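# Pull one staple stick out and set it down

## Task

Remove a single stick of staples from the staple box and set it on the table with its legs pointing down, well away from both the box's tray and its sleeve.

## Robot and tools

Robot: two arms, left_arm and right_arm, each a six-joint arm with a parallel two-finger gripper and a wrist camera (cam_left_wrist, cam_right_wrist, both 672x504 fisheye). left_arm is mounted on the +y side, its base near (+0.042, +0.274, +0.041) m; right_arm is near (-0.017, -0.293, +0.022) m. The names do not match image sides. A camera stand sits behind the arms.

Frames: the scene frame has its origin at table-top height, midway between the nominal bases, +z up, +x out over the table. Reported hand positions, orientations and velocities use the scene frame. Offsets you command use each arm's own Hand target axes. On a gripper, +z runs along the fingers and the fingers close along y. end_effector_position is the point between the pads, about 1 cm short of the tips. Reported poses can be off by a few centimetres, more at long reach.

Numbers in a row: every motion row has 14 numbers, all in [-1, 1], even if one arm stays still: left_arm dx, dy, dz, rx, ry, rz, opening, then right_arm in the same order. dx..rz are offsets from that arm's Hand target as it stood when the call began, along the Hand target's own axes; 1.0 equals 0.6 m of travel or 180 degrees of turn, and rx, ry, rz form a single rotation vector. They are not poses. Each row in a list is counted from that same starting Hand target, not from the row before; repeating an offset in a new call moves further. Sending six zeros re-commands the current Hand target. Opening is absolute, not an offset: +1 fully open (0.094 m), -1 closed. A 0 there is a real command (half open), so to keep a gripper as it is, send its current command again.

execute_actions(actions, cameras): actions is a list of actions; each action is a list of up to 15 rows, one per 1/30 s step; a short action repeats its last row to fill 15 steps. An empty list returns state and images plus fields other calls may omit. cameras: list of names, ["all"], or [] ; an unknown name voids the call.

move(target, speed, blend, opening_speed, grip_force, blocking, cameras): target is one 14-number row or a list of up to 15 rows, all offsets from the same starting Hand targets. The gripper follows a straight line, does not avoid obstacles or the other arm, and lags or overshoots more when fast or when the arm is nearly stretched. speed is m/s (0.002 to 2.9, default 0.25; rotation capped at twice that in rad/s), one value or one per target. blend (m) rounds corners in a list; 0 stops at each. opening_speed (units of the -1..+1 scale per second, at least 0.2) closes gently; use it on anything fragile. grip_force is newtons per pad, 10 to 50, per arm or shared; it persists; lower force closes slowly. Paths longer than 10 s are cut short. Avoid paths that sweep near an arm's own base; go around. The result adds a move: line: done (within 10 mm and 2 degrees), off_target, moving, held (a check blocked steps or clearance stopped the move) or fault, plus limits such as paced or held.

wait(seconds 0..10): lets time pass holding commands; a running move continues. stop(): brakes the running move. zoom_image(camera, region [x0,y0,x1,y1] in pixels, at most 504 per side): closer view of the latest image. read_manual(section): licence texts only. finished_scene(scene): ends the current scene with its number; irreversible.

Result lines: end_effector_position (m) and end_effector_quat_wxyz per arm; Hand target (last commanded pose after clipping, the base for your next offsets); Tool commands; grip_measured on the opening scale (can read up to 2.5 mm wide when empty, and a few mm narrower than a part held firmly, so a squeeze is not visible as a stop); Joint positions (last value is the finger gap in m); Joint torques (include gravity, have offsets and noise; joints 1 to 3 wrap at ±28 N m); Joint velocities, possibly shown as within noise; MOTOR HOT at 75 °C.

Control behaviour: each step, the commanded orientation is limited to 40 degrees from the measured one. The gripper may settle centimetres short of its target from friction and weight; waiting will not fix that, but another command (even zeros) re-asks, and you can add the missing distance. An arm blocked by contact keeps pushing until commanded back beyond its gripper. To release, command an opening well above grip_measured.

Avoid: letting the stick or the box fall, especially off the table (that fails the task); releasing a part while it moves; fast moves into the table or box; pushing toward unreachable poses or holding the arm stretched for long (motors heat; at 90 °C the arm folds and stops, at 100 °C it drops); any contact between the two arms, grippers or cameras, including one gripper closing on the other's fingers; strain on a camera cable. Loose objects may get nudged now and then, so check images before grasping.

Each tool is called after "Call:" by a JSON object that holds its "api" and its "payload".

## Session

Call:
{"api": "execute_actions", "payload": {"actions": []}}

Scene clock: 0.00 s.
left_arm: end_effector_position=(+0.4056, +0.3166, +0.1833) grip_measured=+1.000 end_effector_quat_wxyz=(+0.680, -0.058, +0.729, +0.056) | right_arm: end_effector_position=(+0.3690, -0.3205, +0.1577) grip_measured=+1.000 end_effector_quat_wxyz=(+0.673, +0.081, +0.733, -0.057)
Joint positions: left_arm=[0.059 1.485 0.164 1.252 -0.093 -0.003 0.094] | right_arm=[0.073 1.592 0.252 1.25 0.226 0.045 0.094]
Joint velocities: within noise
Joint torques (N m): no reading
Heat: left arm: 25 °C; right arm: 31 °C.
Hand target: left_arm +0.4073, +0.3168, +0.1909; +0.689, -0.058, +0.720, +0.057 | right_arm +0.3695, -0.3205, +0.1579; +0.672, +0.081, +0.734, -0.058
Tool commands: left_gripper/opening=+1.0 right_gripper/opening=+1.0

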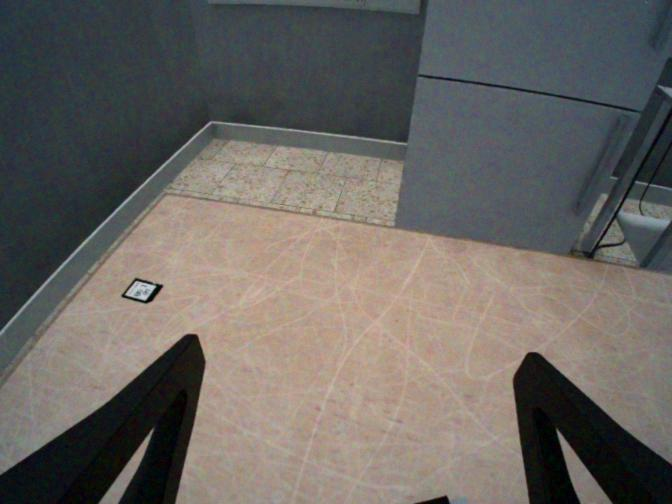

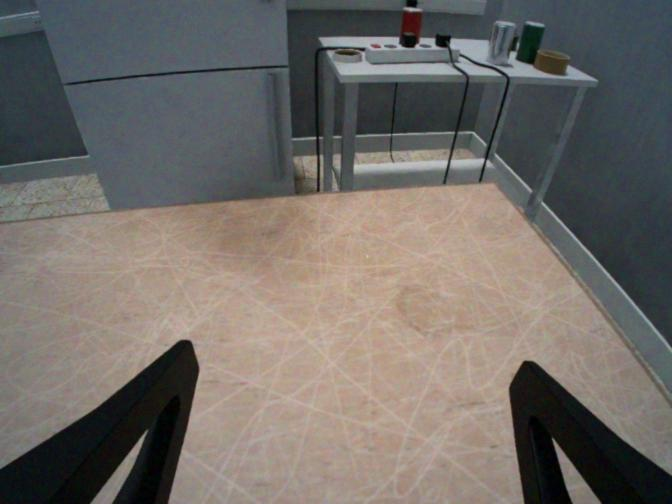

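Call:
{"api": "move", "payload": {"target": [-0.28,0,-0.12,0,0.25,0,1,-0.28,0,-0.12,0,0.25,0,1], "cameras": ["all"]}}

Scene clock: 2.90 s.
left_arm: end_effector_position=(+0.3422, +0.3078, +0.3504) grip_measured=+1.000 end_effector_quat_wxyz=(+0.347, -0.074, +0.934, +0.035) | right_arm: end_effector_position=(+0.3135, -0.3116, +0.3289) grip_measured=+1.000 end_effector_quat_wxyz=(+0.344, +0.091, +0.934, -0.023)
Joint positions: left_arm=[0.054 1.201 1.52 -1.179 -0.076 -0.065 0.094] | right_arm=[0.041 1.309 1.587 -1.152 0.106 0.156 0.094]
Joint torques (N m): left_arm=[-0.14 -3.22 8.54 1.7 -0.01 -0.05] | right_arm=[-0.8 -4.03 8.54 1.38 0.03 0.07]
Heat: left arm: 26 °C; right arm: 31 °C.
Hand target: left_arm +0.3437, +0.3061, +0.3620; +0.361, -0.075, +0.929, +0.030 | right_arm +0.3131, -0.3135, +0.3315; +0.340, +0.097, +0.935, -0.022
Off the commanded pose: left_arm 0.012 m, 2 deg | right_arm 0.003 m, 1 deg.
move: off_target (left_arm)
camera_calibration:
cam_left_wrist: T_world_to_cam=[[0.215611, -0.976263, -0.0205555, 0.240485], [-0.975933, -0.214738, -0.0379801, 0.446299], [0.0326645, 0.0282497, -0.999067, 0.433714], [0, 0, 0, 1]] pos_world=[0.36954, 0.318361, 0.455203]
cam_right_wrist: T_world_to_cam=[[-0.135548, -0.990602, -0.0182797, -0.25587], [-0.987998, 0.136525, -0.0722574, 0.413362], [0.074074, 0.00826595, -0.997218, 0.406992], [0, 0, 0, 1]] pos_world=[0.343571, -0.313264, 0.431051]

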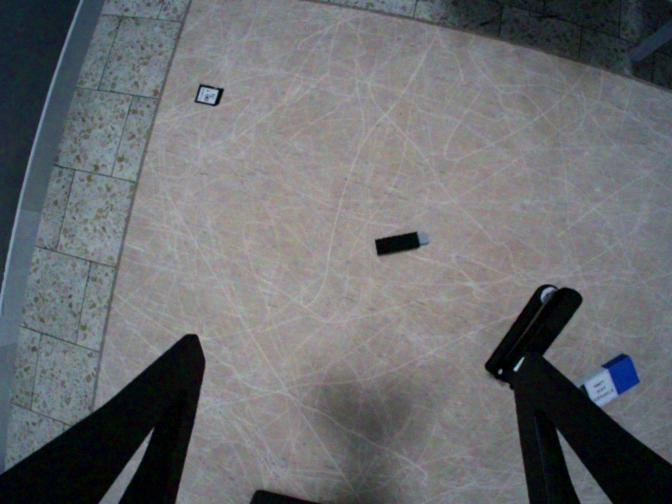

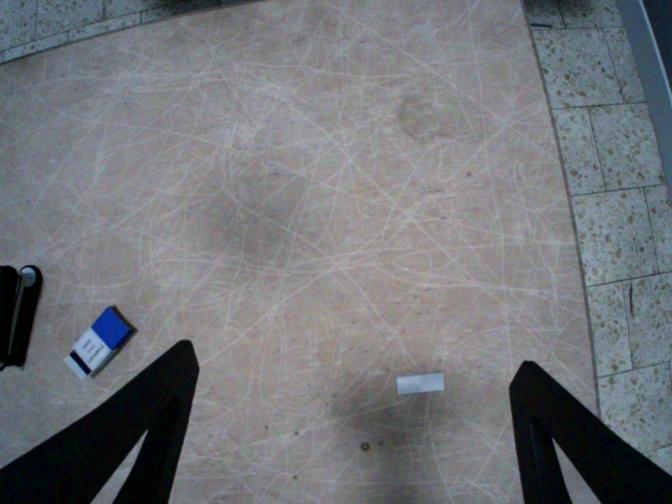

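Call:
{"api": "zoom_image", "payload": {"camera": "cam_right_wrist", "region": [360, 340, 480, 430]}}

Call:
{"api": "zoom_image", "payload": {"camera": "cam_right_wrist", "region": [40, 290, 160, 390]}}

Call:
{"api": "zoom_image", "payload": {"camera": "cam_left_wrist", "region": [200, 430, 350, 504]}}

Scaled by 4.200 from the camera's 672x504 image, which has a finer 960x720 frame.

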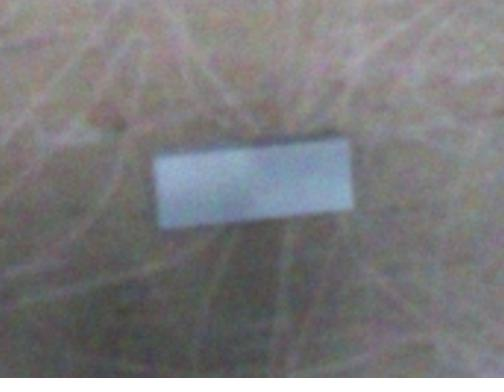

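Scaled by 4.200 from the camera's 672x504 image, which has a finer 960x720 frame.

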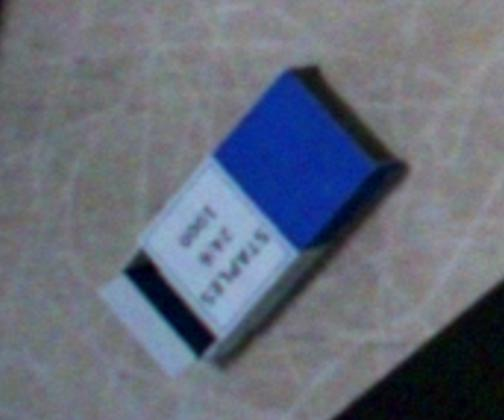

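Scaled by 3.360 from the camera's 672x504 image, which has a finer 960x720 frame.

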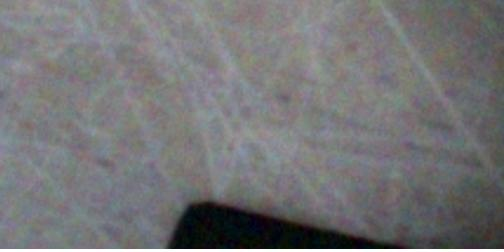

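Call:
{"api": "move", "payload": {"target": [0,0,0,0,0,0,1,0.356,0.441,0.173,0,0,0,1], "cameras": ["cam_right_wrist"]}}

Call:
{"api": "zoom_image", "payload": {"camera": "cam_right_wrist", "region": [200, 100, 480, 380]}}

Scene clock: 6.10 s.
left_arm: end_effector_position=(+0.3421, +0.3078, +0.3503) grip_measured=+1.000 end_effector_quat_wxyz=(+0.347, -0.074, +0.934, +0.035) | right_arm: end_effector_position=(+0.2640, -0.0338, +0.1177) grip_measured=+1.000 end_effector_quat_wxyz=(+0.328, +0.090, +0.940, -0.022)
Joint positions: left_arm=[0.054 1.201 1.52 -1.18 -0.076 -0.065 0.094] | right_arm=[1.058 1.742 1.202 -0.738 0.612 1.115 0.094]
Joint torques (N m): left_arm=[-0.13 -3.23 8.54 1.72 -0.01 -0.05] | right_arm=[0.05 -8.4 8.62 0.92 0.52 0.12]
Heat: left arm: 27 °C; right arm: 32 °C.
Hand target: left_arm +0.3437, +0.3061, +0.3619; +0.361, -0.075, +0.929, +0.030 | right_arm +0.2705, -0.0298, +0.1215; +0.340, +0.097, +0.935, -0.022
Off the commanded pose: left_arm 0.012 m, 2 deg | right_arm 0.009 m, 2 deg.
move: off_target (left_arm)
camera_calibration:
cam_right_wrist: T_world_to_cam=[[-0.133028, -0.990951, -0.017887, 0.00804311], [-0.990247, 0.133644, -0.0393599, 0.307911], [0.0413942, 0.0124766, -0.999065, 0.206695], [0, 0, 0, 1]] pos_world=[0.297422, -0.0357589, 0.218765]
Images, in order (width x height): cam_right_wrist 672x504.

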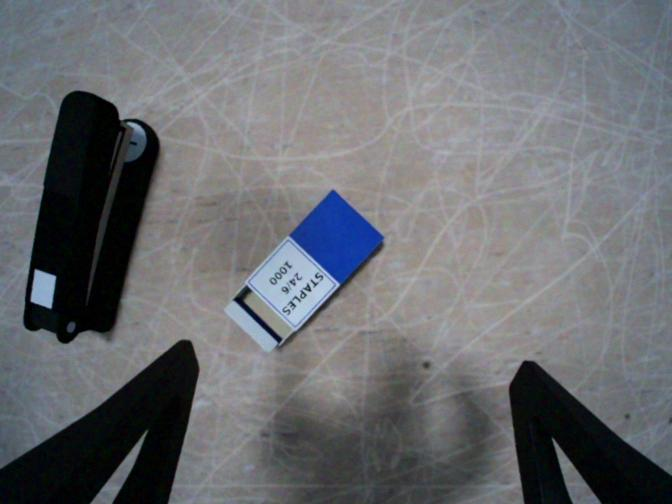

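Scaled by 1.800 from the camera's 672x504 image, which has a finer 960x720 frame.

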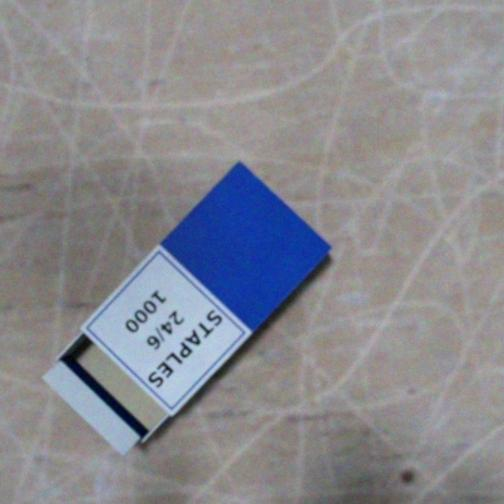

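Call:
{"api": "zoom_image", "payload": {"camera": "cam_right_wrist", "region": [215, 275, 315, 360]}}

Call:
{"api": "zoom_image", "payload": {"camera": "cam_right_wrist", "region": [20, 80, 170, 350]}}

Scaled by 5.040 from the camera's 672x504 image, which has a finer 960x720 frame.

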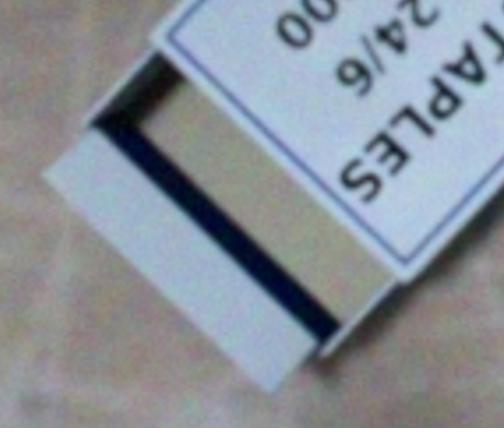

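Scaled by 1.867 from the camera's 672x504 image, which has a finer 960x720 frame.

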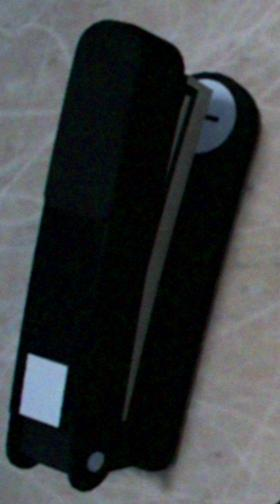

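Call:
{"api": "move", "payload": {"target": [0,0,0,0,0,0,1,0,-0.45,-0.1,0,0,0,1]}}

Call:
{"api": "move", "payload": {"target": [0.508,-0.346,0.149,0.2486,-0.0893,0.199,0,0,0,0,0,0,0,1], "cameras": ["all"]}}

Scene clock: 9.13 s.
left_arm: end_effector_position=(+0.3421, +0.3078, +0.3503) grip_measured=+1.000 end_effector_quat_wxyz=(+0.347, -0.074, +0.934, +0.035) | right_arm: end_effector_position=(+0.1855, -0.2847, +0.1665) grip_measured=+1.000 end_effector_quat_wxyz=(+0.349, +0.097, +0.932, -0.016)
Joint positions: left_arm=[0.054 1.201 1.52 -1.18 -0.076 -0.065 0.094] | right_arm=[0.327 0.609 0.636 -0.933 0.28 0.396 0.094]
Joint torques (N m): left_arm=[-0.13 -3.21 8.53 1.73 -0.01 -0.04] | right_arm=[-0.79 -0.43 6.24 1.23 0.17 -0.05]
Heat: left arm: 27 °C; right arm: 31 °C.
Hand target: left_arm +0.3437, +0.3061, +0.3619; +0.361, -0.075, +0.929, +0.030 | right_arm +0.1797, -0.2880, +0.1609; +0.340, +0.097, +0.935, -0.022
Off the commanded pose: left_arm 0.012 m, 2 deg | right_arm 0.009 m, 1 deg.
move: off_target (left_arm)

Scene clock: 12.87 s.
left_arm: end_effector_position=(+0.2147, +0.0742, +0.0913) grip_measured=+0.002 end_effector_quat_wxyz=(+0.451, +0.354, +0.794, -0.203) | right_arm: end_effector_position=(+0.1854, -0.2847, +0.1664) grip_measured=+1.000 end_effector_quat_wxyz=(+0.348, +0.097, +0.932, -0.016)
Joint positions: left_arm=[-0.9 0.75 0.011 0.203 -0.04 -0.029 0.047] | right_arm=[0.327 0.609 0.636 -0.934 0.28 0.395 0.094]
Joint torques (N m): left_arm=[-0.5 -0.14 5.35 2.42 -0.16 0] | right_arm=[-0.8 -0.43 6.23 1.22 0.15 -0.07]
Heat: left arm: 27 °C; right arm: 31 °C.
Hand target: left_arm +0.2146, +0.0751, +0.0899; +0.457, +0.351, +0.792, -0.203 | right_arm +0.1796, -0.2881, +0.1609; +0.340, +0.097, +0.935, -0.022
Off the commanded pose: left_arm 0.002 m, 1 deg | right_arm 0.009 m, 1 deg.
move: done
camera_calibration:
cam_left_wrist: T_world_to_cam=[[-0.708104, -0.70594, 0.015418, 0.20957], [-0.665066, 0.65945, -0.350448, 0.158774], [0.237228, -0.258407, -0.936455, 0.157278], [0, 0, 0, 1]] pos_world=[0.216682, 0.0838818, 0.199695]
cam_right_wrist: T_world_to_cam=[[-0.140409, -0.98947, -0.0351356, -0.245485], [-0.986339, 0.142876, -0.0819849, 0.274457], [0.0861416, 0.0231441, -0.996014, 0.255985], [0, 0, 0, 1]] pos_world=[0.214188, -0.288038, 0.268841]

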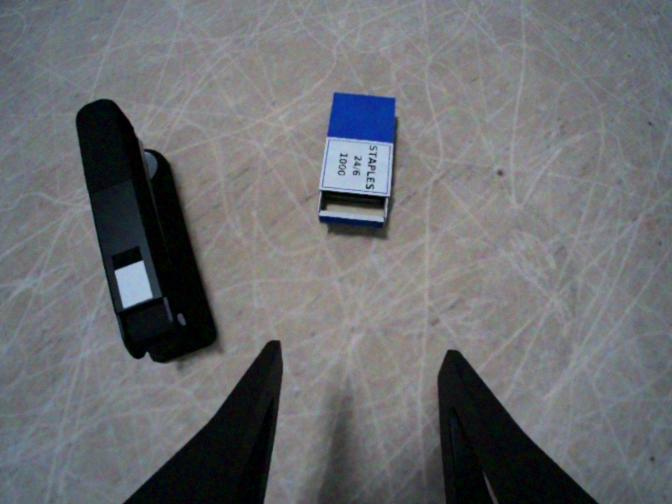

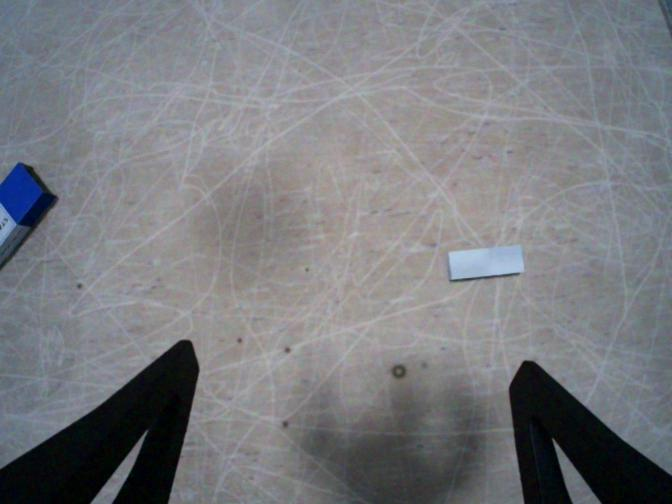

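Call:
{"api": "zoom_image", "payload": {"camera": "cam_left_wrist", "region": [300, 80, 420, 240]}}

Call:
{"api": "zoom_image", "payload": {"camera": "cam_left_wrist", "region": [310, 180, 400, 235]}}

Call:
{"api": "zoom_image", "payload": {"camera": "cam_right_wrist", "region": [430, 230, 540, 290]}}

Scaled by 3.150 from the camera's 672x504 image, which has a finer 960x720 frame.

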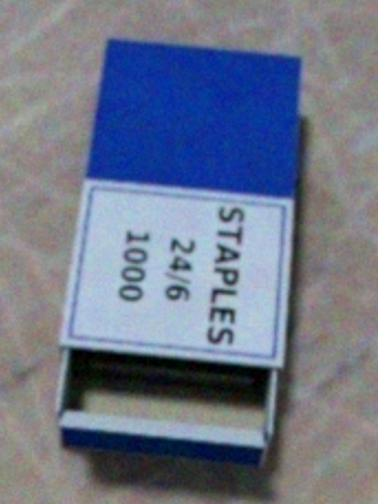

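Scaled by 5.600 from the camera's 672x504 image, which has a finer 960x720 frame.

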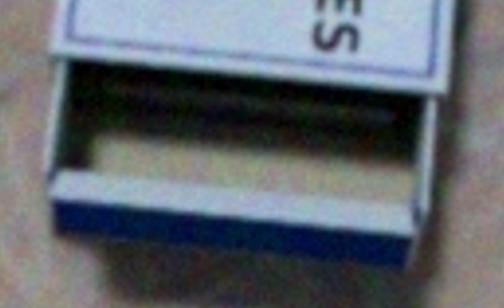

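Scaled by 4.582 from the camera's 672x504 image, which has a finer 960x720 frame.

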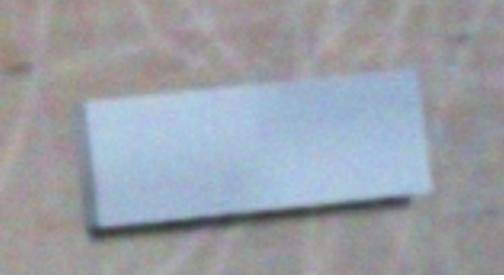

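Call:
{"api": "move", "payload": {"target": [-0.12,0,-0.15,0.0164,0,0.0094,0.2,-0.0065,0.4527,0.1957,0.0661,0.2626,0.2184,0.3], "cameras": ["all"]}}

Scene clock: 19.27 s.
left_arm: end_effector_position=(+0.1863, +0.1073, +0.1784) grip_measured=+0.198 end_effector_quat_wxyz=(+0.431, +0.376, +0.793, -0.207) | right_arm: end_effector_position=(+0.3123, -0.0361, +0.0874) grip_measured=+0.303 end_effector_quat_wxyz=(-0.069, +0.428, +0.900, +0.053)
Joint positions: left_arm=[-0.81 0.311 0.366 -0.63 0.075 0.043 0.056] | right_arm=[0.628 2.136 1.783 -1.198 -0.173 1.475 0.061]
Joint torques (N m): left_arm=[0.5 0.62 9.58 2.08 0.07 0.08] | right_arm=[0.47 -10.81 8.42 0.19 -0.08 0.1]
Heat: left arm: 28 °C; right arm: 31 °C.
Hand target: left_arm +0.1866, +0.1062, +0.1974; +0.451, +0.374, +0.781, -0.216 | right_arm +0.3101, -0.0351, +0.0800; -0.078, +0.430, +0.899, +0.038
Off the commanded pose: left_arm 0.019 m, 3 deg | right_arm 0.008 m, 2 deg.
move: off_target (left_arm)
camera_calibration:
cam_left_wrist: T_world_to_cam=[[-0.740198, -0.672236, 0.0143368, 0.214066], [-0.641254, 0.699351, -0.315755, 0.133738], [0.202236, -0.242915, -0.948732, 0.261104], [0, 0, 0, 1]] pos_world=[0.191407, 0.113799, 0.286877]
cam_right_wrist: T_world_to_cam=[[-0.753307, -0.653319, -0.0755101, 0.222604], [-0.497344, 0.490776, 0.715393, 0.147852], [-0.430322, 0.576465, -0.69463, 0.315461], [0, 0, 0, 1]] pos_world=[0.376972, -0.108983, 0.130165]

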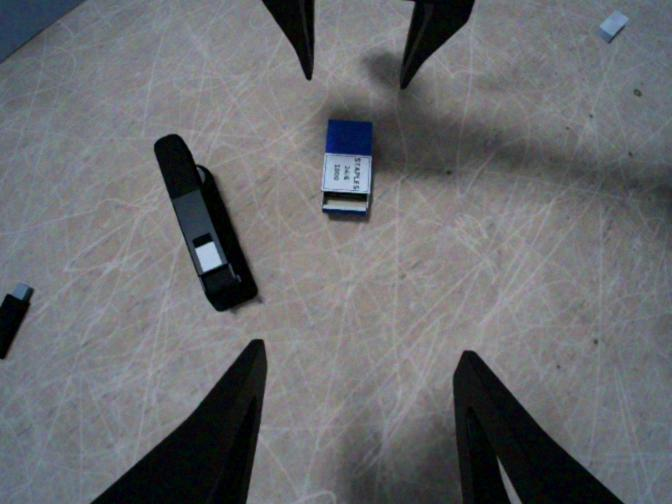

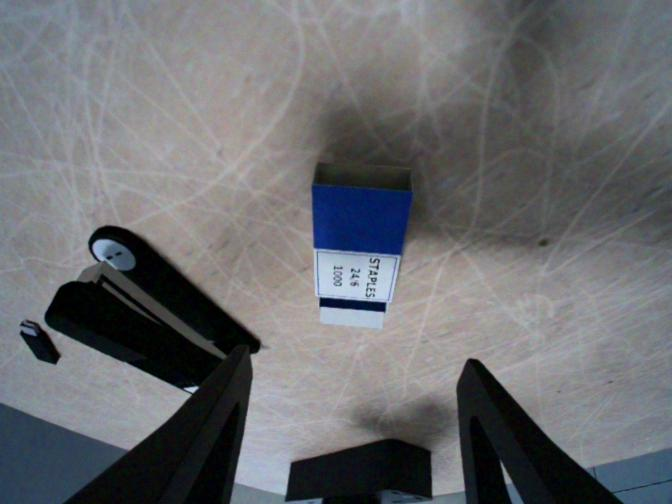

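Call:
{"api": "move", "payload": {"target": [0,0,0,0,0,0,0.2,-0.0188,0,0.1067,0,0,0,0.3], "cameras": ["all"], "speed": 0.08}}

Scene clock: 20.93 s.
left_arm: end_effector_position=(+0.1862, +0.1073, +0.1783) grip_measured=+0.198 end_effector_quat_wxyz=(+0.431, +0.376, +0.794, -0.207) | right_arm: end_effector_position=(+0.3155, -0.0338, +0.0309) grip_measured=+0.303 end_effector_quat_wxyz=(-0.069, +0.428, +0.900, +0.053)
Joint positions: left_arm=[-0.81 0.311 0.366 -0.631 0.076 0.043 0.056] | right_arm=[0.628 2.199 1.655 -1.007 -0.174 1.476 0.061]
Joint torques (N m): left_arm=[0.49 0.61 9.61 2.07 0.08 0.07] | right_arm=[0.47 -11.29 5.38 0.49 -0.08 0.09]
Heat: left arm: 28 °C; right arm: 31 °C.
Hand target: left_arm +0.1866, +0.1062, +0.1974; +0.451, +0.375, +0.781, -0.216 | right_arm +0.3102, -0.0350, +0.0150; -0.078, +0.430, +0.899, +0.038
Off the commanded pose: left_arm 0.019 m, 3 deg | right_arm 0.017 m, 2 deg.
move: off_target (left_arm, right_arm)
camera_calibration:
cam_left_wrist: T_world_to_cam=[[-0.740508, -0.671898, 0.014212, 0.214051], [-0.641051, 0.699847, -0.315067, 0.133351], [0.201747, -0.24242, -0.948963, 0.261133], [0, 0, 0, 1]] pos_world=[0.191308, 0.113799, 0.286778]
cam_right_wrist: T_world_to_cam=[[-0.753569, -0.652974, -0.0758898, 0.222358], [-0.49719, 0.490615, 0.715611, 0.188619], [-0.430043, 0.576994, -0.694364, 0.276323], [0, 0, 0, 1]] pos_world=[0.380173, -0.106782, 0.0737658]

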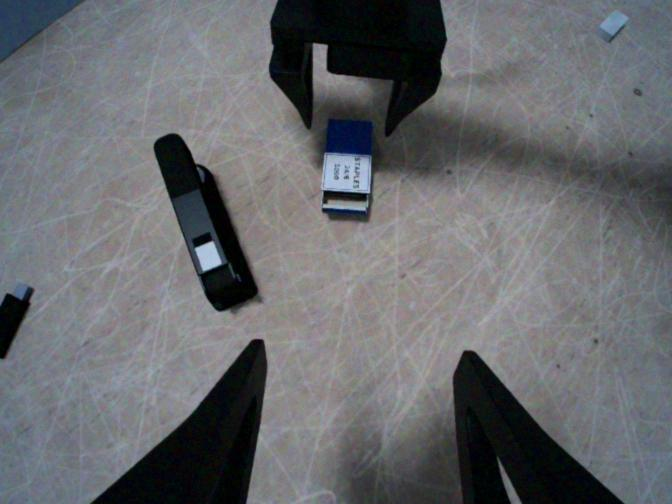

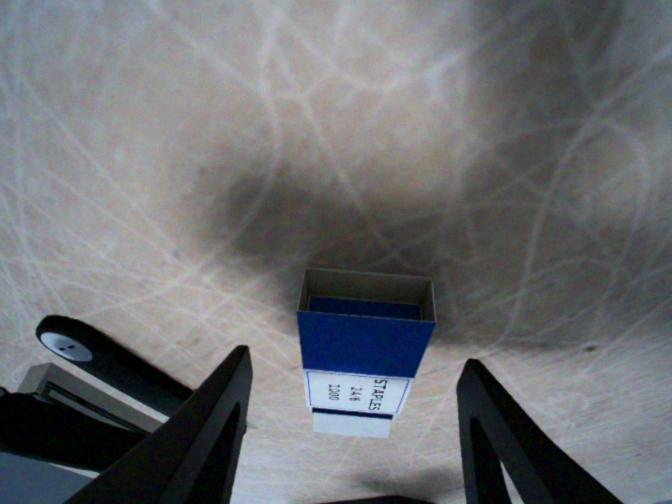

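Call:
{"api": "move", "payload": {"target": [0,0,0,0,0,0,0.2,-0.0038,0,0.0215,0,0,0,0.3], "cameras": ["all"], "speed": 0.08}}

Scene clock: 22.03 s.
left_arm: end_effector_position=(+0.1862, +0.1073, +0.1783) grip_measured=+0.198 end_effector_quat_wxyz=(+0.431, +0.376, +0.794, -0.207) | right_arm: end_effector_position=(+0.3166, -0.0331, +0.0192) grip_measured=+0.303 end_effector_quat_wxyz=(-0.068, +0.428, +0.900, +0.055)
Joint positions: left_arm=[-0.81 0.311 0.366 -0.631 0.076 0.043 0.056] | right_arm=[0.628 2.215 1.633 -0.964 -0.174 1.476 0.061]
Joint torques (N m): left_arm=[0.47 0.59 9.61 2.07 0.08 0.08] | right_arm=[0.46 -11.19 5.16 0.53 -0.08 0.09]
Heat: left arm: 29 °C; right arm: 31 °C.
Hand target: left_arm +0.1866, +0.1062, +0.1974; +0.451, +0.375, +0.781, -0.216 | right_arm +0.3102, -0.0351, +0.0019; -0.078, +0.430, +0.899, +0.038
Off the commanded pose: left_arm 0.019 m, 3 deg | right_arm 0.019 m, 2 deg.
move: off_target (left_arm, right_arm)
camera_calibration:
cam_left_wrist: T_world_to_cam=[[-0.740508, -0.671898, 0.014212, 0.214051], [-0.641051, 0.699847, -0.315067, 0.133351], [0.201747, -0.24242, -0.948963, 0.261133], [0, 0, 0, 1]] pos_world=[0.191308, 0.113799, 0.286778]
cam_right_wrist: T_world_to_cam=[[-0.753333, -0.652795, -0.0796771, 0.222699], [-0.499475, 0.489126, 0.715039, 0.197967], [-0.427801, 0.578459, -0.694529, 0.267481], [0, 0, 0, 1]] pos_world=[0.381075, -0.106181, 0.0619636]

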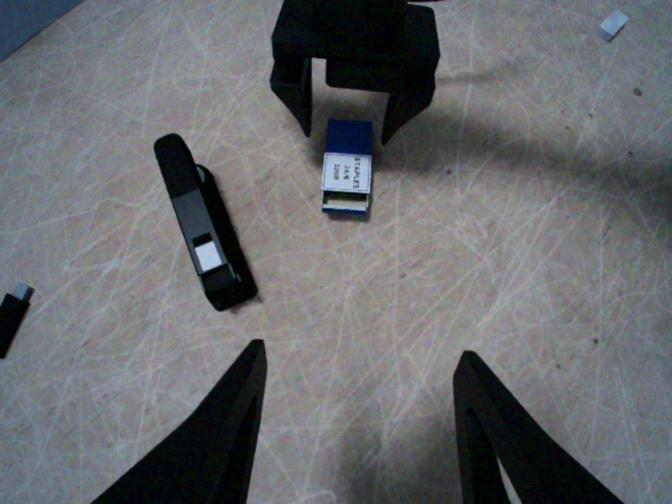

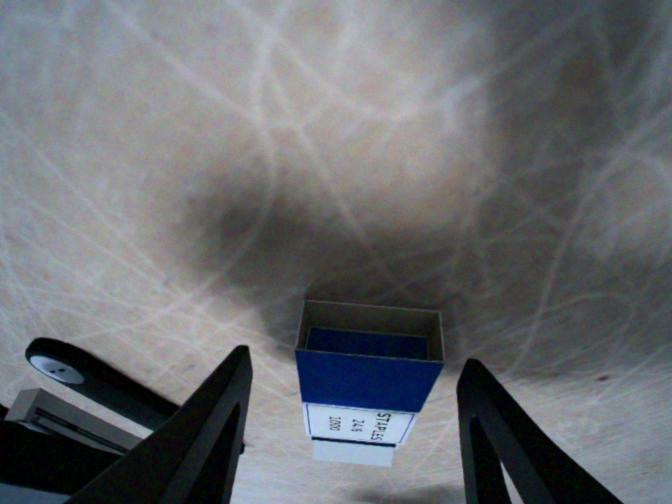

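Call:
{"api": "move", "payload": {"target": [0,0,0,0,0,0,0.2,0,0,0,0,0,0,-0.2], "cameras": ["all"], "grip_force": 12, "opening_speed": 0.3}}

Scene clock: 26.33 s.
left_arm: end_effector_position=(+0.1862, +0.1073, +0.1783) grip_measured=+0.198 end_effector_quat_wxyz=(+0.431, +0.376, +0.794, -0.207) | right_arm: end_effector_position=(+0.3167, -0.0331, +0.0192) grip_measured=-0.192 end_effector_quat_wxyz=(-0.068, +0.428, +0.900, +0.055)
Joint positions: left_arm=[-0.81 0.311 0.366 -0.631 0.076 0.043 0.056] | right_arm=[0.628 2.215 1.633 -0.964 -0.174 1.476 0.038]
Joint torques (N m): left_arm=[0.47 0.61 9.61 2.07 0.08 0.07] | right_arm=[0.47 -11.18 5.19 0.52 -0.08 0.08]
Heat: left arm: 30 °C; right arm: 31 °C.
Hand target: left_arm +0.1866, +0.1062, +0.1974; +0.451, +0.375, +0.781, -0.216 | right_arm +0.3102, -0.0351, +0.0019; -0.078, +0.430, +0.899, +0.038
Off the commanded pose: left_arm 0.019 m, 3 deg | right_arm 0.019 m, 2 deg.
grip_force (N): 12, 12
move: off_target (left_arm, right_arm)
camera_calibration:
cam_left_wrist: T_world_to_cam=[[-0.740508, -0.671898, 0.014212, 0.214051], [-0.641051, 0.699847, -0.315067, 0.133351], [0.201747, -0.24242, -0.948963, 0.261133], [0, 0, 0, 1]] pos_world=[0.191308, 0.113799, 0.286778]
cam_right_wrist: T_world_to_cam=[[-0.753277, -0.652815, -0.0800413, 0.222839], [-0.499722, 0.488961, 0.714979, 0.198049], [-0.427612, 0.578575, -0.69455, 0.267407], [0, 0, 0, 1]] pos_world=[0.381175, -0.106081, 0.0619634]

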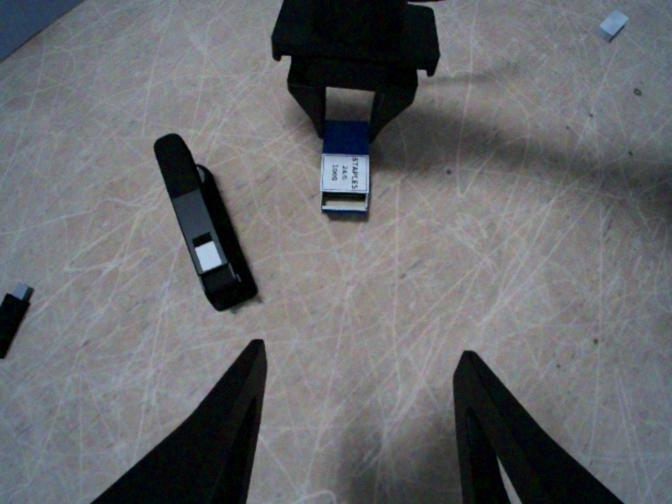

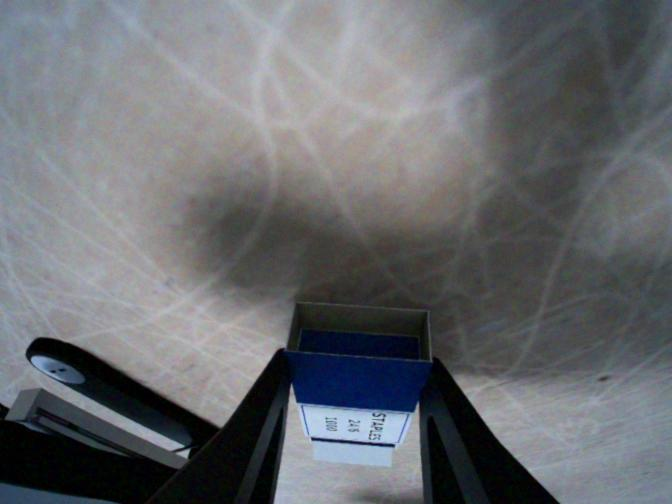

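Call:
{"api": "move", "payload": {"target": [0.1548,0.0157,0.2552,0,0,0,0.2,0,0,0,0,0,0,-0.21], "cameras": ["all"], "speed": 0.12}}

Scene clock: 29.67 s.
left_arm: end_effector_position=(+0.2489, +0.0449, +0.0389) grip_measured=+0.198 end_effector_quat_wxyz=(+0.448, +0.375, +0.784, -0.211) | right_arm: end_effector_position=(+0.3167, -0.0331, +0.0192) grip_measured=-0.200 end_effector_quat_wxyz=(-0.068, +0.428, +0.900, +0.055)
Joint positions: left_arm=[-0.803 1.778 0.043 1.198 0.08 0.053 0.056] | right_arm=[0.628 2.215 1.633 -0.964 -0.174 1.476 0.038]
Joint torques (N m): left_arm=[0.29 -4.16 1.92 2.39 0.08 0.01] | right_arm=[0.46 -11.19 5.18 0.52 -0.08 0.09]
Heat: left arm: 30 °C; right arm: 31 °C.
Hand target: left_arm +0.2477, +0.0450, +0.0402; +0.450, +0.374, +0.781, -0.216 | right_arm +0.3102, -0.0351, +0.0019; -0.078, +0.430, +0.899, +0.038
Off the commanded pose: left_arm 0.002 m, 1 deg | right_arm 0.019 m, 2 deg.
grip_force (N): 12, 12
move: off_target (right_arm)
camera_calibration:
cam_left_wrist: T_world_to_cam=[[-0.74141, -0.671016, 0.00704085, 0.220995], [-0.630121, 0.69254, -0.351191, 0.172305], [0.230778, -0.264813, -0.936278, 0.0943493], [0, 0, 0, 1]] pos_world=[0.250647, 0.0539479, 0.147293]
cam_right_wrist: T_world_to_cam=[[-0.753277, -0.652815, -0.0800413, 0.222839], [-0.499722, 0.488961, 0.714979, 0.198049], [-0.427612, 0.578575, -0.69455, 0.267407], [0, 0, 0, 1]] pos_world=[0.381175, -0.106081, 0.0619634]

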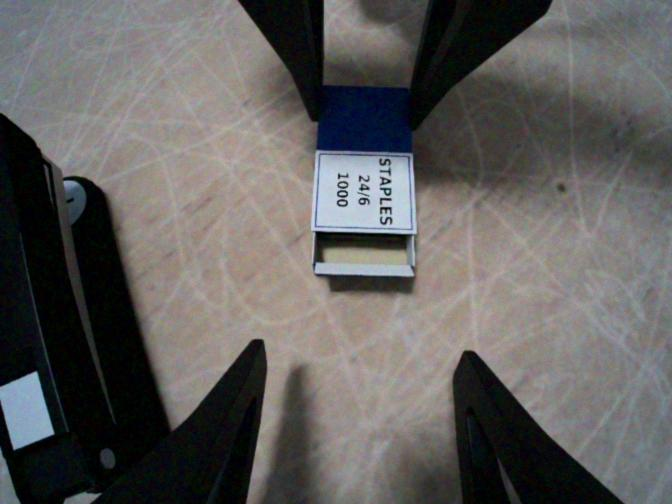

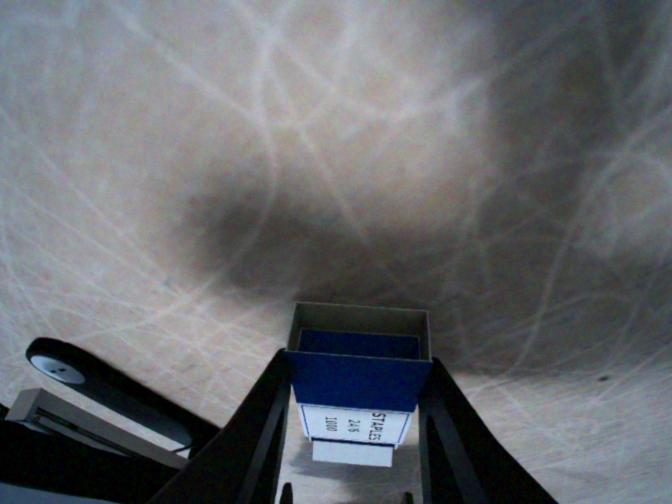

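Call:
{"api": "move", "payload": {"target": [0.0083,0,0.0696,0,0,0,0.2,0,0,0,0,0,0,-0.21], "cameras": ["all"], "speed": 0.08}}

Scene clock: 30.83 s.
left_arm: end_effector_position=(+0.2683, +0.0211, +0.0153) grip_measured=+0.198 end_effector_quat_wxyz=(+0.448, +0.375, +0.782, -0.215) | right_arm: end_effector_position=(+0.3167, -0.0331, +0.0192) grip_measured=-0.200 end_effector_quat_wxyz=(-0.068, +0.428, +0.900, +0.055)
Joint positions: left_arm=[-0.812 2.055 0.167 1.356 0.08 0.047 0.056] | right_arm=[0.628 2.215 1.633 -0.964 -0.174 1.476 0.038]
Joint torques (N m): left_arm=[-0.55 -5.5 2.24 2.27 -0.1 -0.03] | right_arm=[0.47 -11.19 5.19 0.52 -0.08 0.09]
Heat: left arm: 29 °C; right arm: 30 °C.
Hand target: left_arm +0.2688, +0.0186, +0.0151; +0.451, +0.374, +0.781, -0.217 | right_arm +0.3102, -0.0351, +0.0019; -0.078, +0.430, +0.899, +0.038
Off the commanded pose: left_arm 0.002 m, 0 deg | right_arm 0.019 m, 2 deg.
grip_force (N): 12, 12
move: off_target (right_arm)
camera_calibration:
cam_left_wrist: T_world_to_cam=[[-0.745054, -0.6669, 0.0118138, 0.220407], [-0.626493, 0.693614, -0.355536, 0.191813], [0.228913, -0.272295, -0.934588, 0.0621555], [0, 0, 0, 1]] pos_world=[0.270157, 0.0308696, 0.123682]
cam_right_wrist: T_world_to_cam=[[-0.753277, -0.652815, -0.0800413, 0.222839], [-0.499722, 0.488961, 0.714979, 0.198049], [-0.427612, 0.578575, -0.69455, 0.267407], [0, 0, 0, 1]] pos_world=[0.381175, -0.106081, 0.0619634]

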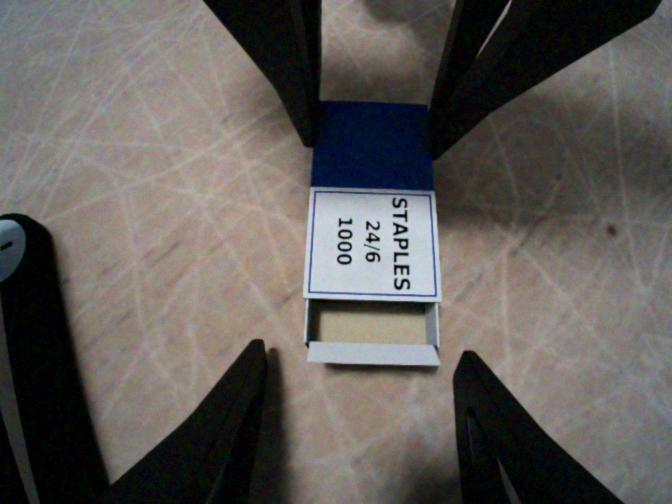

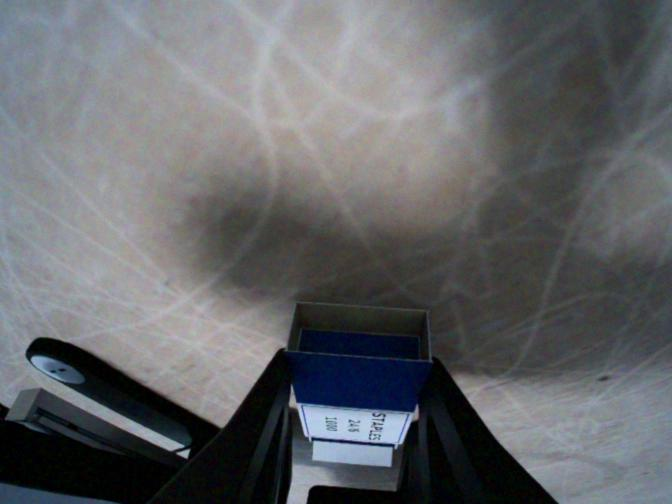

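Call:
{"api": "move", "payload": {"target": [-0.005,-0.0045,0.0087,0,0,0,0.2,0,0,0,0,0,0,-0.21], "cameras": ["cam_left_wrist"], "speed": 0.05}}

Call:
{"api": "move", "payload": {"target": [0,0,0,0,0,0,-0.29,0,0,0,0,0,0,-0.21], "cameras": ["all"], "opening_speed": 0.3}}

Scene clock: 32.07 s.
left_arm: end_effector_position=(+0.2691, +0.0145, +0.0169) grip_measured=+0.198 end_effector_quat_wxyz=(+0.451, +0.376, +0.780, -0.217) | right_arm: end_effector_position=(+0.3167, -0.0331, +0.0192) grip_measured=-0.200 end_effector_quat_wxyz=(-0.068, +0.428, +0.900, +0.055)
Joint positions: left_arm=[-0.828 2.055 0.184 1.348 0.07 0.041 0.056] | right_arm=[0.628 2.215 1.633 -0.964 -0.174 1.476 0.038]
Joint torques (N m): left_arm=[-0.54 -5.83 2.77 2.11 -0.11 -0.03] | right_arm=[0.46 -11.18 5.2 0.52 -0.08 0.09]
Heat: left arm: 29 °C; right arm: 30 °C.
Hand target: left_arm +0.2705, +0.0123, +0.0151; +0.451, +0.374, +0.781, -0.216 | right_arm +0.3102, -0.0351, +0.0019; -0.078, +0.430, +0.899, +0.038
Off the commanded pose: left_arm 0.003 m, 0 deg | right_arm 0.019 m, 2 deg.
grip_force (N): 12, 12
move: off_target (right_arm)
camera_calibration:
cam_left_wrist: T_world_to_cam=[[-0.748542, -0.662982, 0.0117844, 0.217473], [-0.620847, 0.694506, -0.363609, 0.196134], [0.232882, -0.279493, -0.931477, 0.0605592], [0, 0, 0, 1]] pos_world=[0.270454, 0.0248903, 0.125163]
Images, in order (width x height): cam_left_wrist 672x504.

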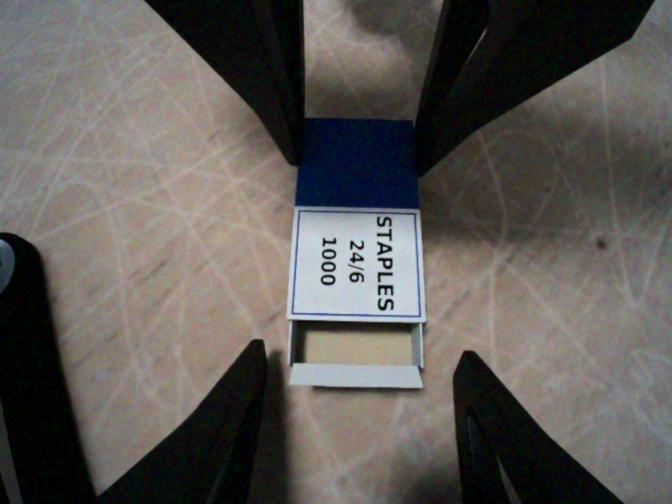

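Scene clock: 34.80 s.
left_arm: end_effector_position=(+0.2699, +0.0153, +0.0167) grip_measured=-0.218 end_effector_quat_wxyz=(+0.452, +0.375, +0.780, -0.215) | right_arm: end_effector_position=(+0.3167, -0.0331, +0.0192) grip_measured=-0.200 end_effector_quat_wxyz=(-0.068, +0.428, +0.900, +0.055)
Joint positions: left_arm=[-0.828 2.055 0.184 1.347 0.064 0.04 0.037] | right_arm=[0.628 2.215 1.633 -0.964 -0.174 1.476 0.038]
Joint torques (N m): left_arm=[-0.57 -5.86 2.77 2.12 -0.06 -0.04] | right_arm=[0.47 -11.18 5.18 0.52 -0.08 0.09]
Heat: left arm: 29 °C; right arm: 30 °C.
Hand target: left_arm +0.2704, +0.0123, +0.0150; +0.450, +0.374, +0.781, -0.216 | right_arm +0.3102, -0.0351, +0.0019; -0.078, +0.430, +0.899, +0.038
Off the commanded pose: left_arm 0.003 m, 0 deg | right_arm 0.019 m, 2 deg.
grip_force (N): 12, 12
move: off_target (right_arm)
camera_calibration:
cam_left_wrist: T_world_to_cam=[[-0.744907, -0.667107, 0.00899898, 0.217697], [-0.62409, 0.691979, -0.362873, 0.196845], [0.235848, -0.275923, -0.931795, 0.0596632], [0, 0, 0, 1]] pos_world=[0.270941, 0.0254769, 0.125064]
cam_right_wrist: T_world_to_cam=[[-0.753277, -0.652815, -0.0800413, 0.222839], [-0.499722, 0.488961, 0.714979, 0.198049], [-0.427612, 0.578575, -0.69455, 0.267407], [0, 0, 0, 1]] pos_world=[0.381175, -0.106081, 0.0619634]

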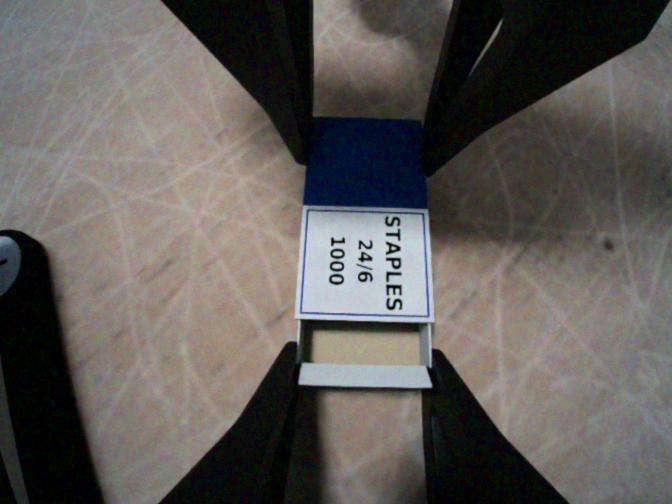

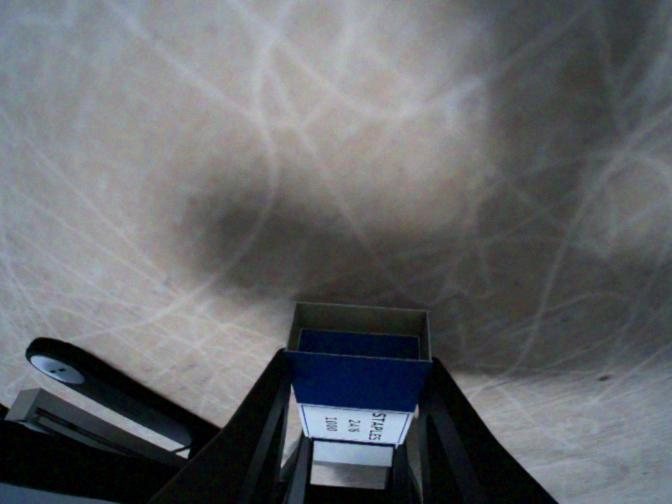

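Call:
{"api": "move", "payload": {"target": [0.0167,0,-0.0289,0,0,0,-0.3,0,0,0,0,0,0,-0.21], "cameras": ["all"], "speed": 0.05}}

Scene clock: 35.87 s.
left_arm: end_effector_position=(+0.2599, +0.0263, +0.0163) grip_measured=-0.219 end_effector_quat_wxyz=(+0.452, +0.375, +0.781, -0.214) | right_arm: end_effector_position=(+0.3164, -0.0325, +0.0193) grip_measured=-0.200 end_effector_quat_wxyz=(-0.070, +0.428, +0.900, +0.056)
Joint positions: left_arm=[-0.828 2.072 0.126 1.422 0.062 0.04 0.037] | right_arm=[0.628 2.215 1.633 -0.964 -0.177 1.476 0.038]
Joint torques (N m): left_arm=[0.08 -5.34 0.85 2.35 0.02 0] | right_arm=[0.47 -11.18 5.18 0.52 -0.05 0.09]
Heat: left arm: 29 °C; right arm: 30 °C.
Hand target: left_arm +0.2579, +0.0279, +0.0150; +0.451, +0.374, +0.781, -0.216 | right_arm +0.3101, -0.0351, +0.0019; -0.078, +0.430, +0.899, +0.038
Off the commanded pose: left_arm 0.003 m, 0 deg | right_arm 0.019 m, 2 deg.
grip_force (N): 12, 12
move: off_target (right_arm)
camera_calibration:
cam_left_wrist: T_world_to_cam=[[-0.744056, -0.668066, 0.00831136, 0.217484], [-0.624887, 0.691456, -0.362499, 0.183029], [0.236426, -0.274913, -0.931947, 0.0645157], [0, 0, 0, 1]] pos_world=[0.260939, 0.0364734, 0.124665]
cam_right_wrist: T_world_to_cam=[[-0.753405, -0.652617, -0.0804481, 0.222964], [-0.498337, 0.486868, 0.71737, 0.197043], [-0.429, 0.58056, -0.692032, 0.267594], [0, 0, 0, 1]] pos_world=[0.380974, -0.105779, 0.0617681]

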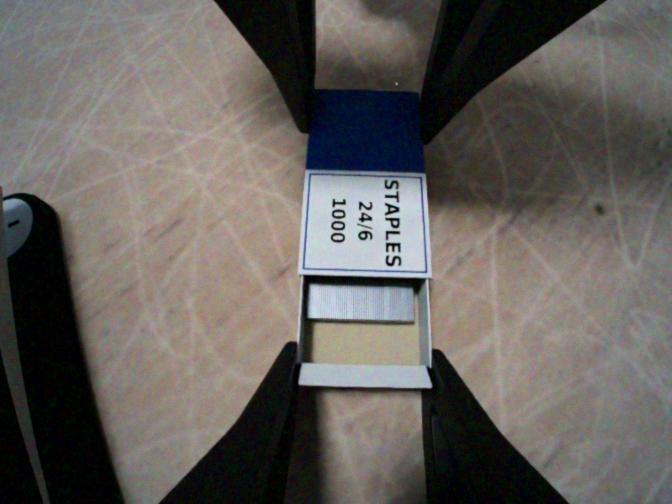

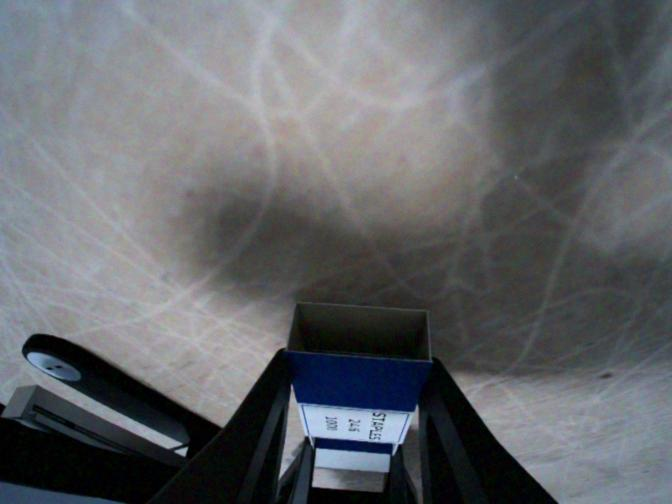

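Call:
{"api": "move", "payload": {"target": [0.03,0,-0.052,0,0,0,-0.3,0,0,0,0,0,0,-0.21], "cameras": ["all"], "speed": 0.06}}

Call:
{"api": "zoom_image", "payload": {"camera": "cam_left_wrist", "region": [260, 180, 470, 400]}}

Scene clock: 37.07 s.
left_arm: end_effector_position=(+0.2436, +0.0476, +0.0145) grip_measured=-0.219 end_effector_quat_wxyz=(+0.442, +0.377, +0.786, -0.211) | right_arm: end_effector_position=(+0.3164, -0.0325, +0.0193) grip_measured=-0.200 end_effector_quat_wxyz=(-0.070, +0.428, +0.900, +0.056)
Joint positions: left_arm=[-0.81 2.082 0.032 1.5 0.079 0.05 0.037] | right_arm=[0.628 2.215 1.633 -0.964 -0.177 1.476 0.038]
Joint torques (N m): left_arm=[0.44 -3.41 -2.19 2.85 0.08 0.05] | right_arm=[0.47 -11.19 5.18 0.52 -0.04 0.08]
Heat: left arm: 29 °C; right arm: 30 °C.
Hand target: left_arm +0.2354, +0.0559, +0.0151; +0.451, +0.374, +0.781, -0.216 | right_arm +0.3101, -0.0351, +0.0019; -0.078, +0.430, +0.899, +0.038
Off the commanded pose: left_arm 0.012 m, 1 deg | right_arm 0.019 m, 2 deg.
joint sent to its limit (left arm) — joint 3 (elbow), lower limit, where the elbow is as bent as it goes. The joint targets still meet the commanded pose.
grip_force (N): 12, 12
move: off_target (left_arm, right_arm)
camera_calibration:
cam_left_wrist: T_world_to_cam=[[-0.744169, -0.667921, 0.0097245, 0.219594], [-0.630802, 0.697874, -0.339207, 0.158267], [0.219777, -0.258562, -0.940661, 0.0758741], [0, 0, 0, 1]] pos_world=[0.246575, 0.0558391, 0.122922]
cam_right_wrist: T_world_to_cam=[[-0.753405, -0.652617, -0.0804481, 0.222964], [-0.498337, 0.486868, 0.71737, 0.197043], [-0.429, 0.58056, -0.692032, 0.267594], [0, 0, 0, 1]] pos_world=[0.380974, -0.105779, 0.0617681]

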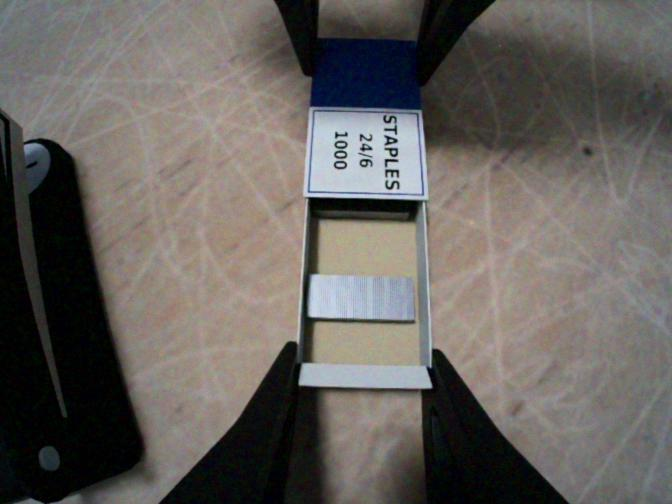

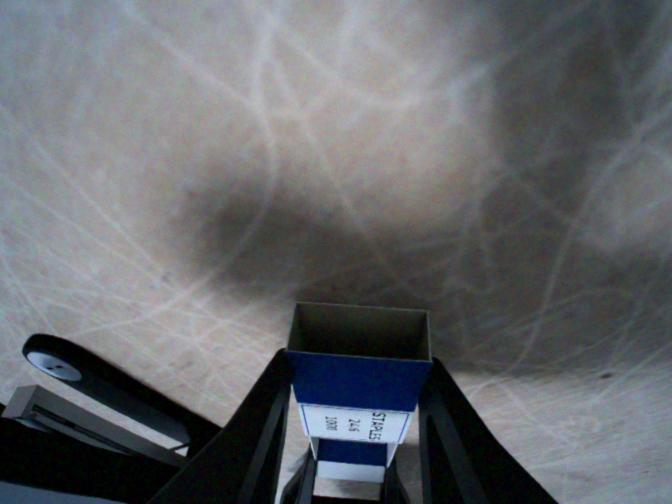

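Scaled by 2.291 from the camera's 672x504 image, which has a finer 960x720 frame.

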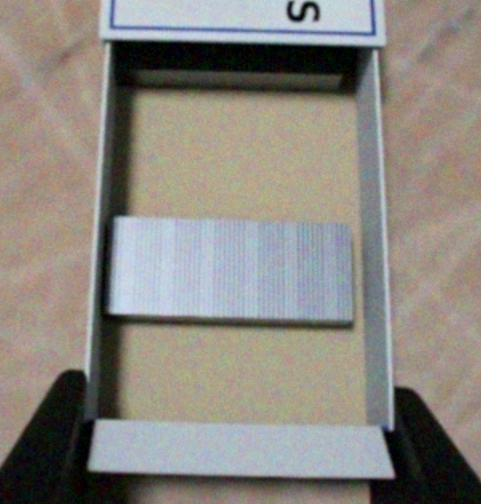

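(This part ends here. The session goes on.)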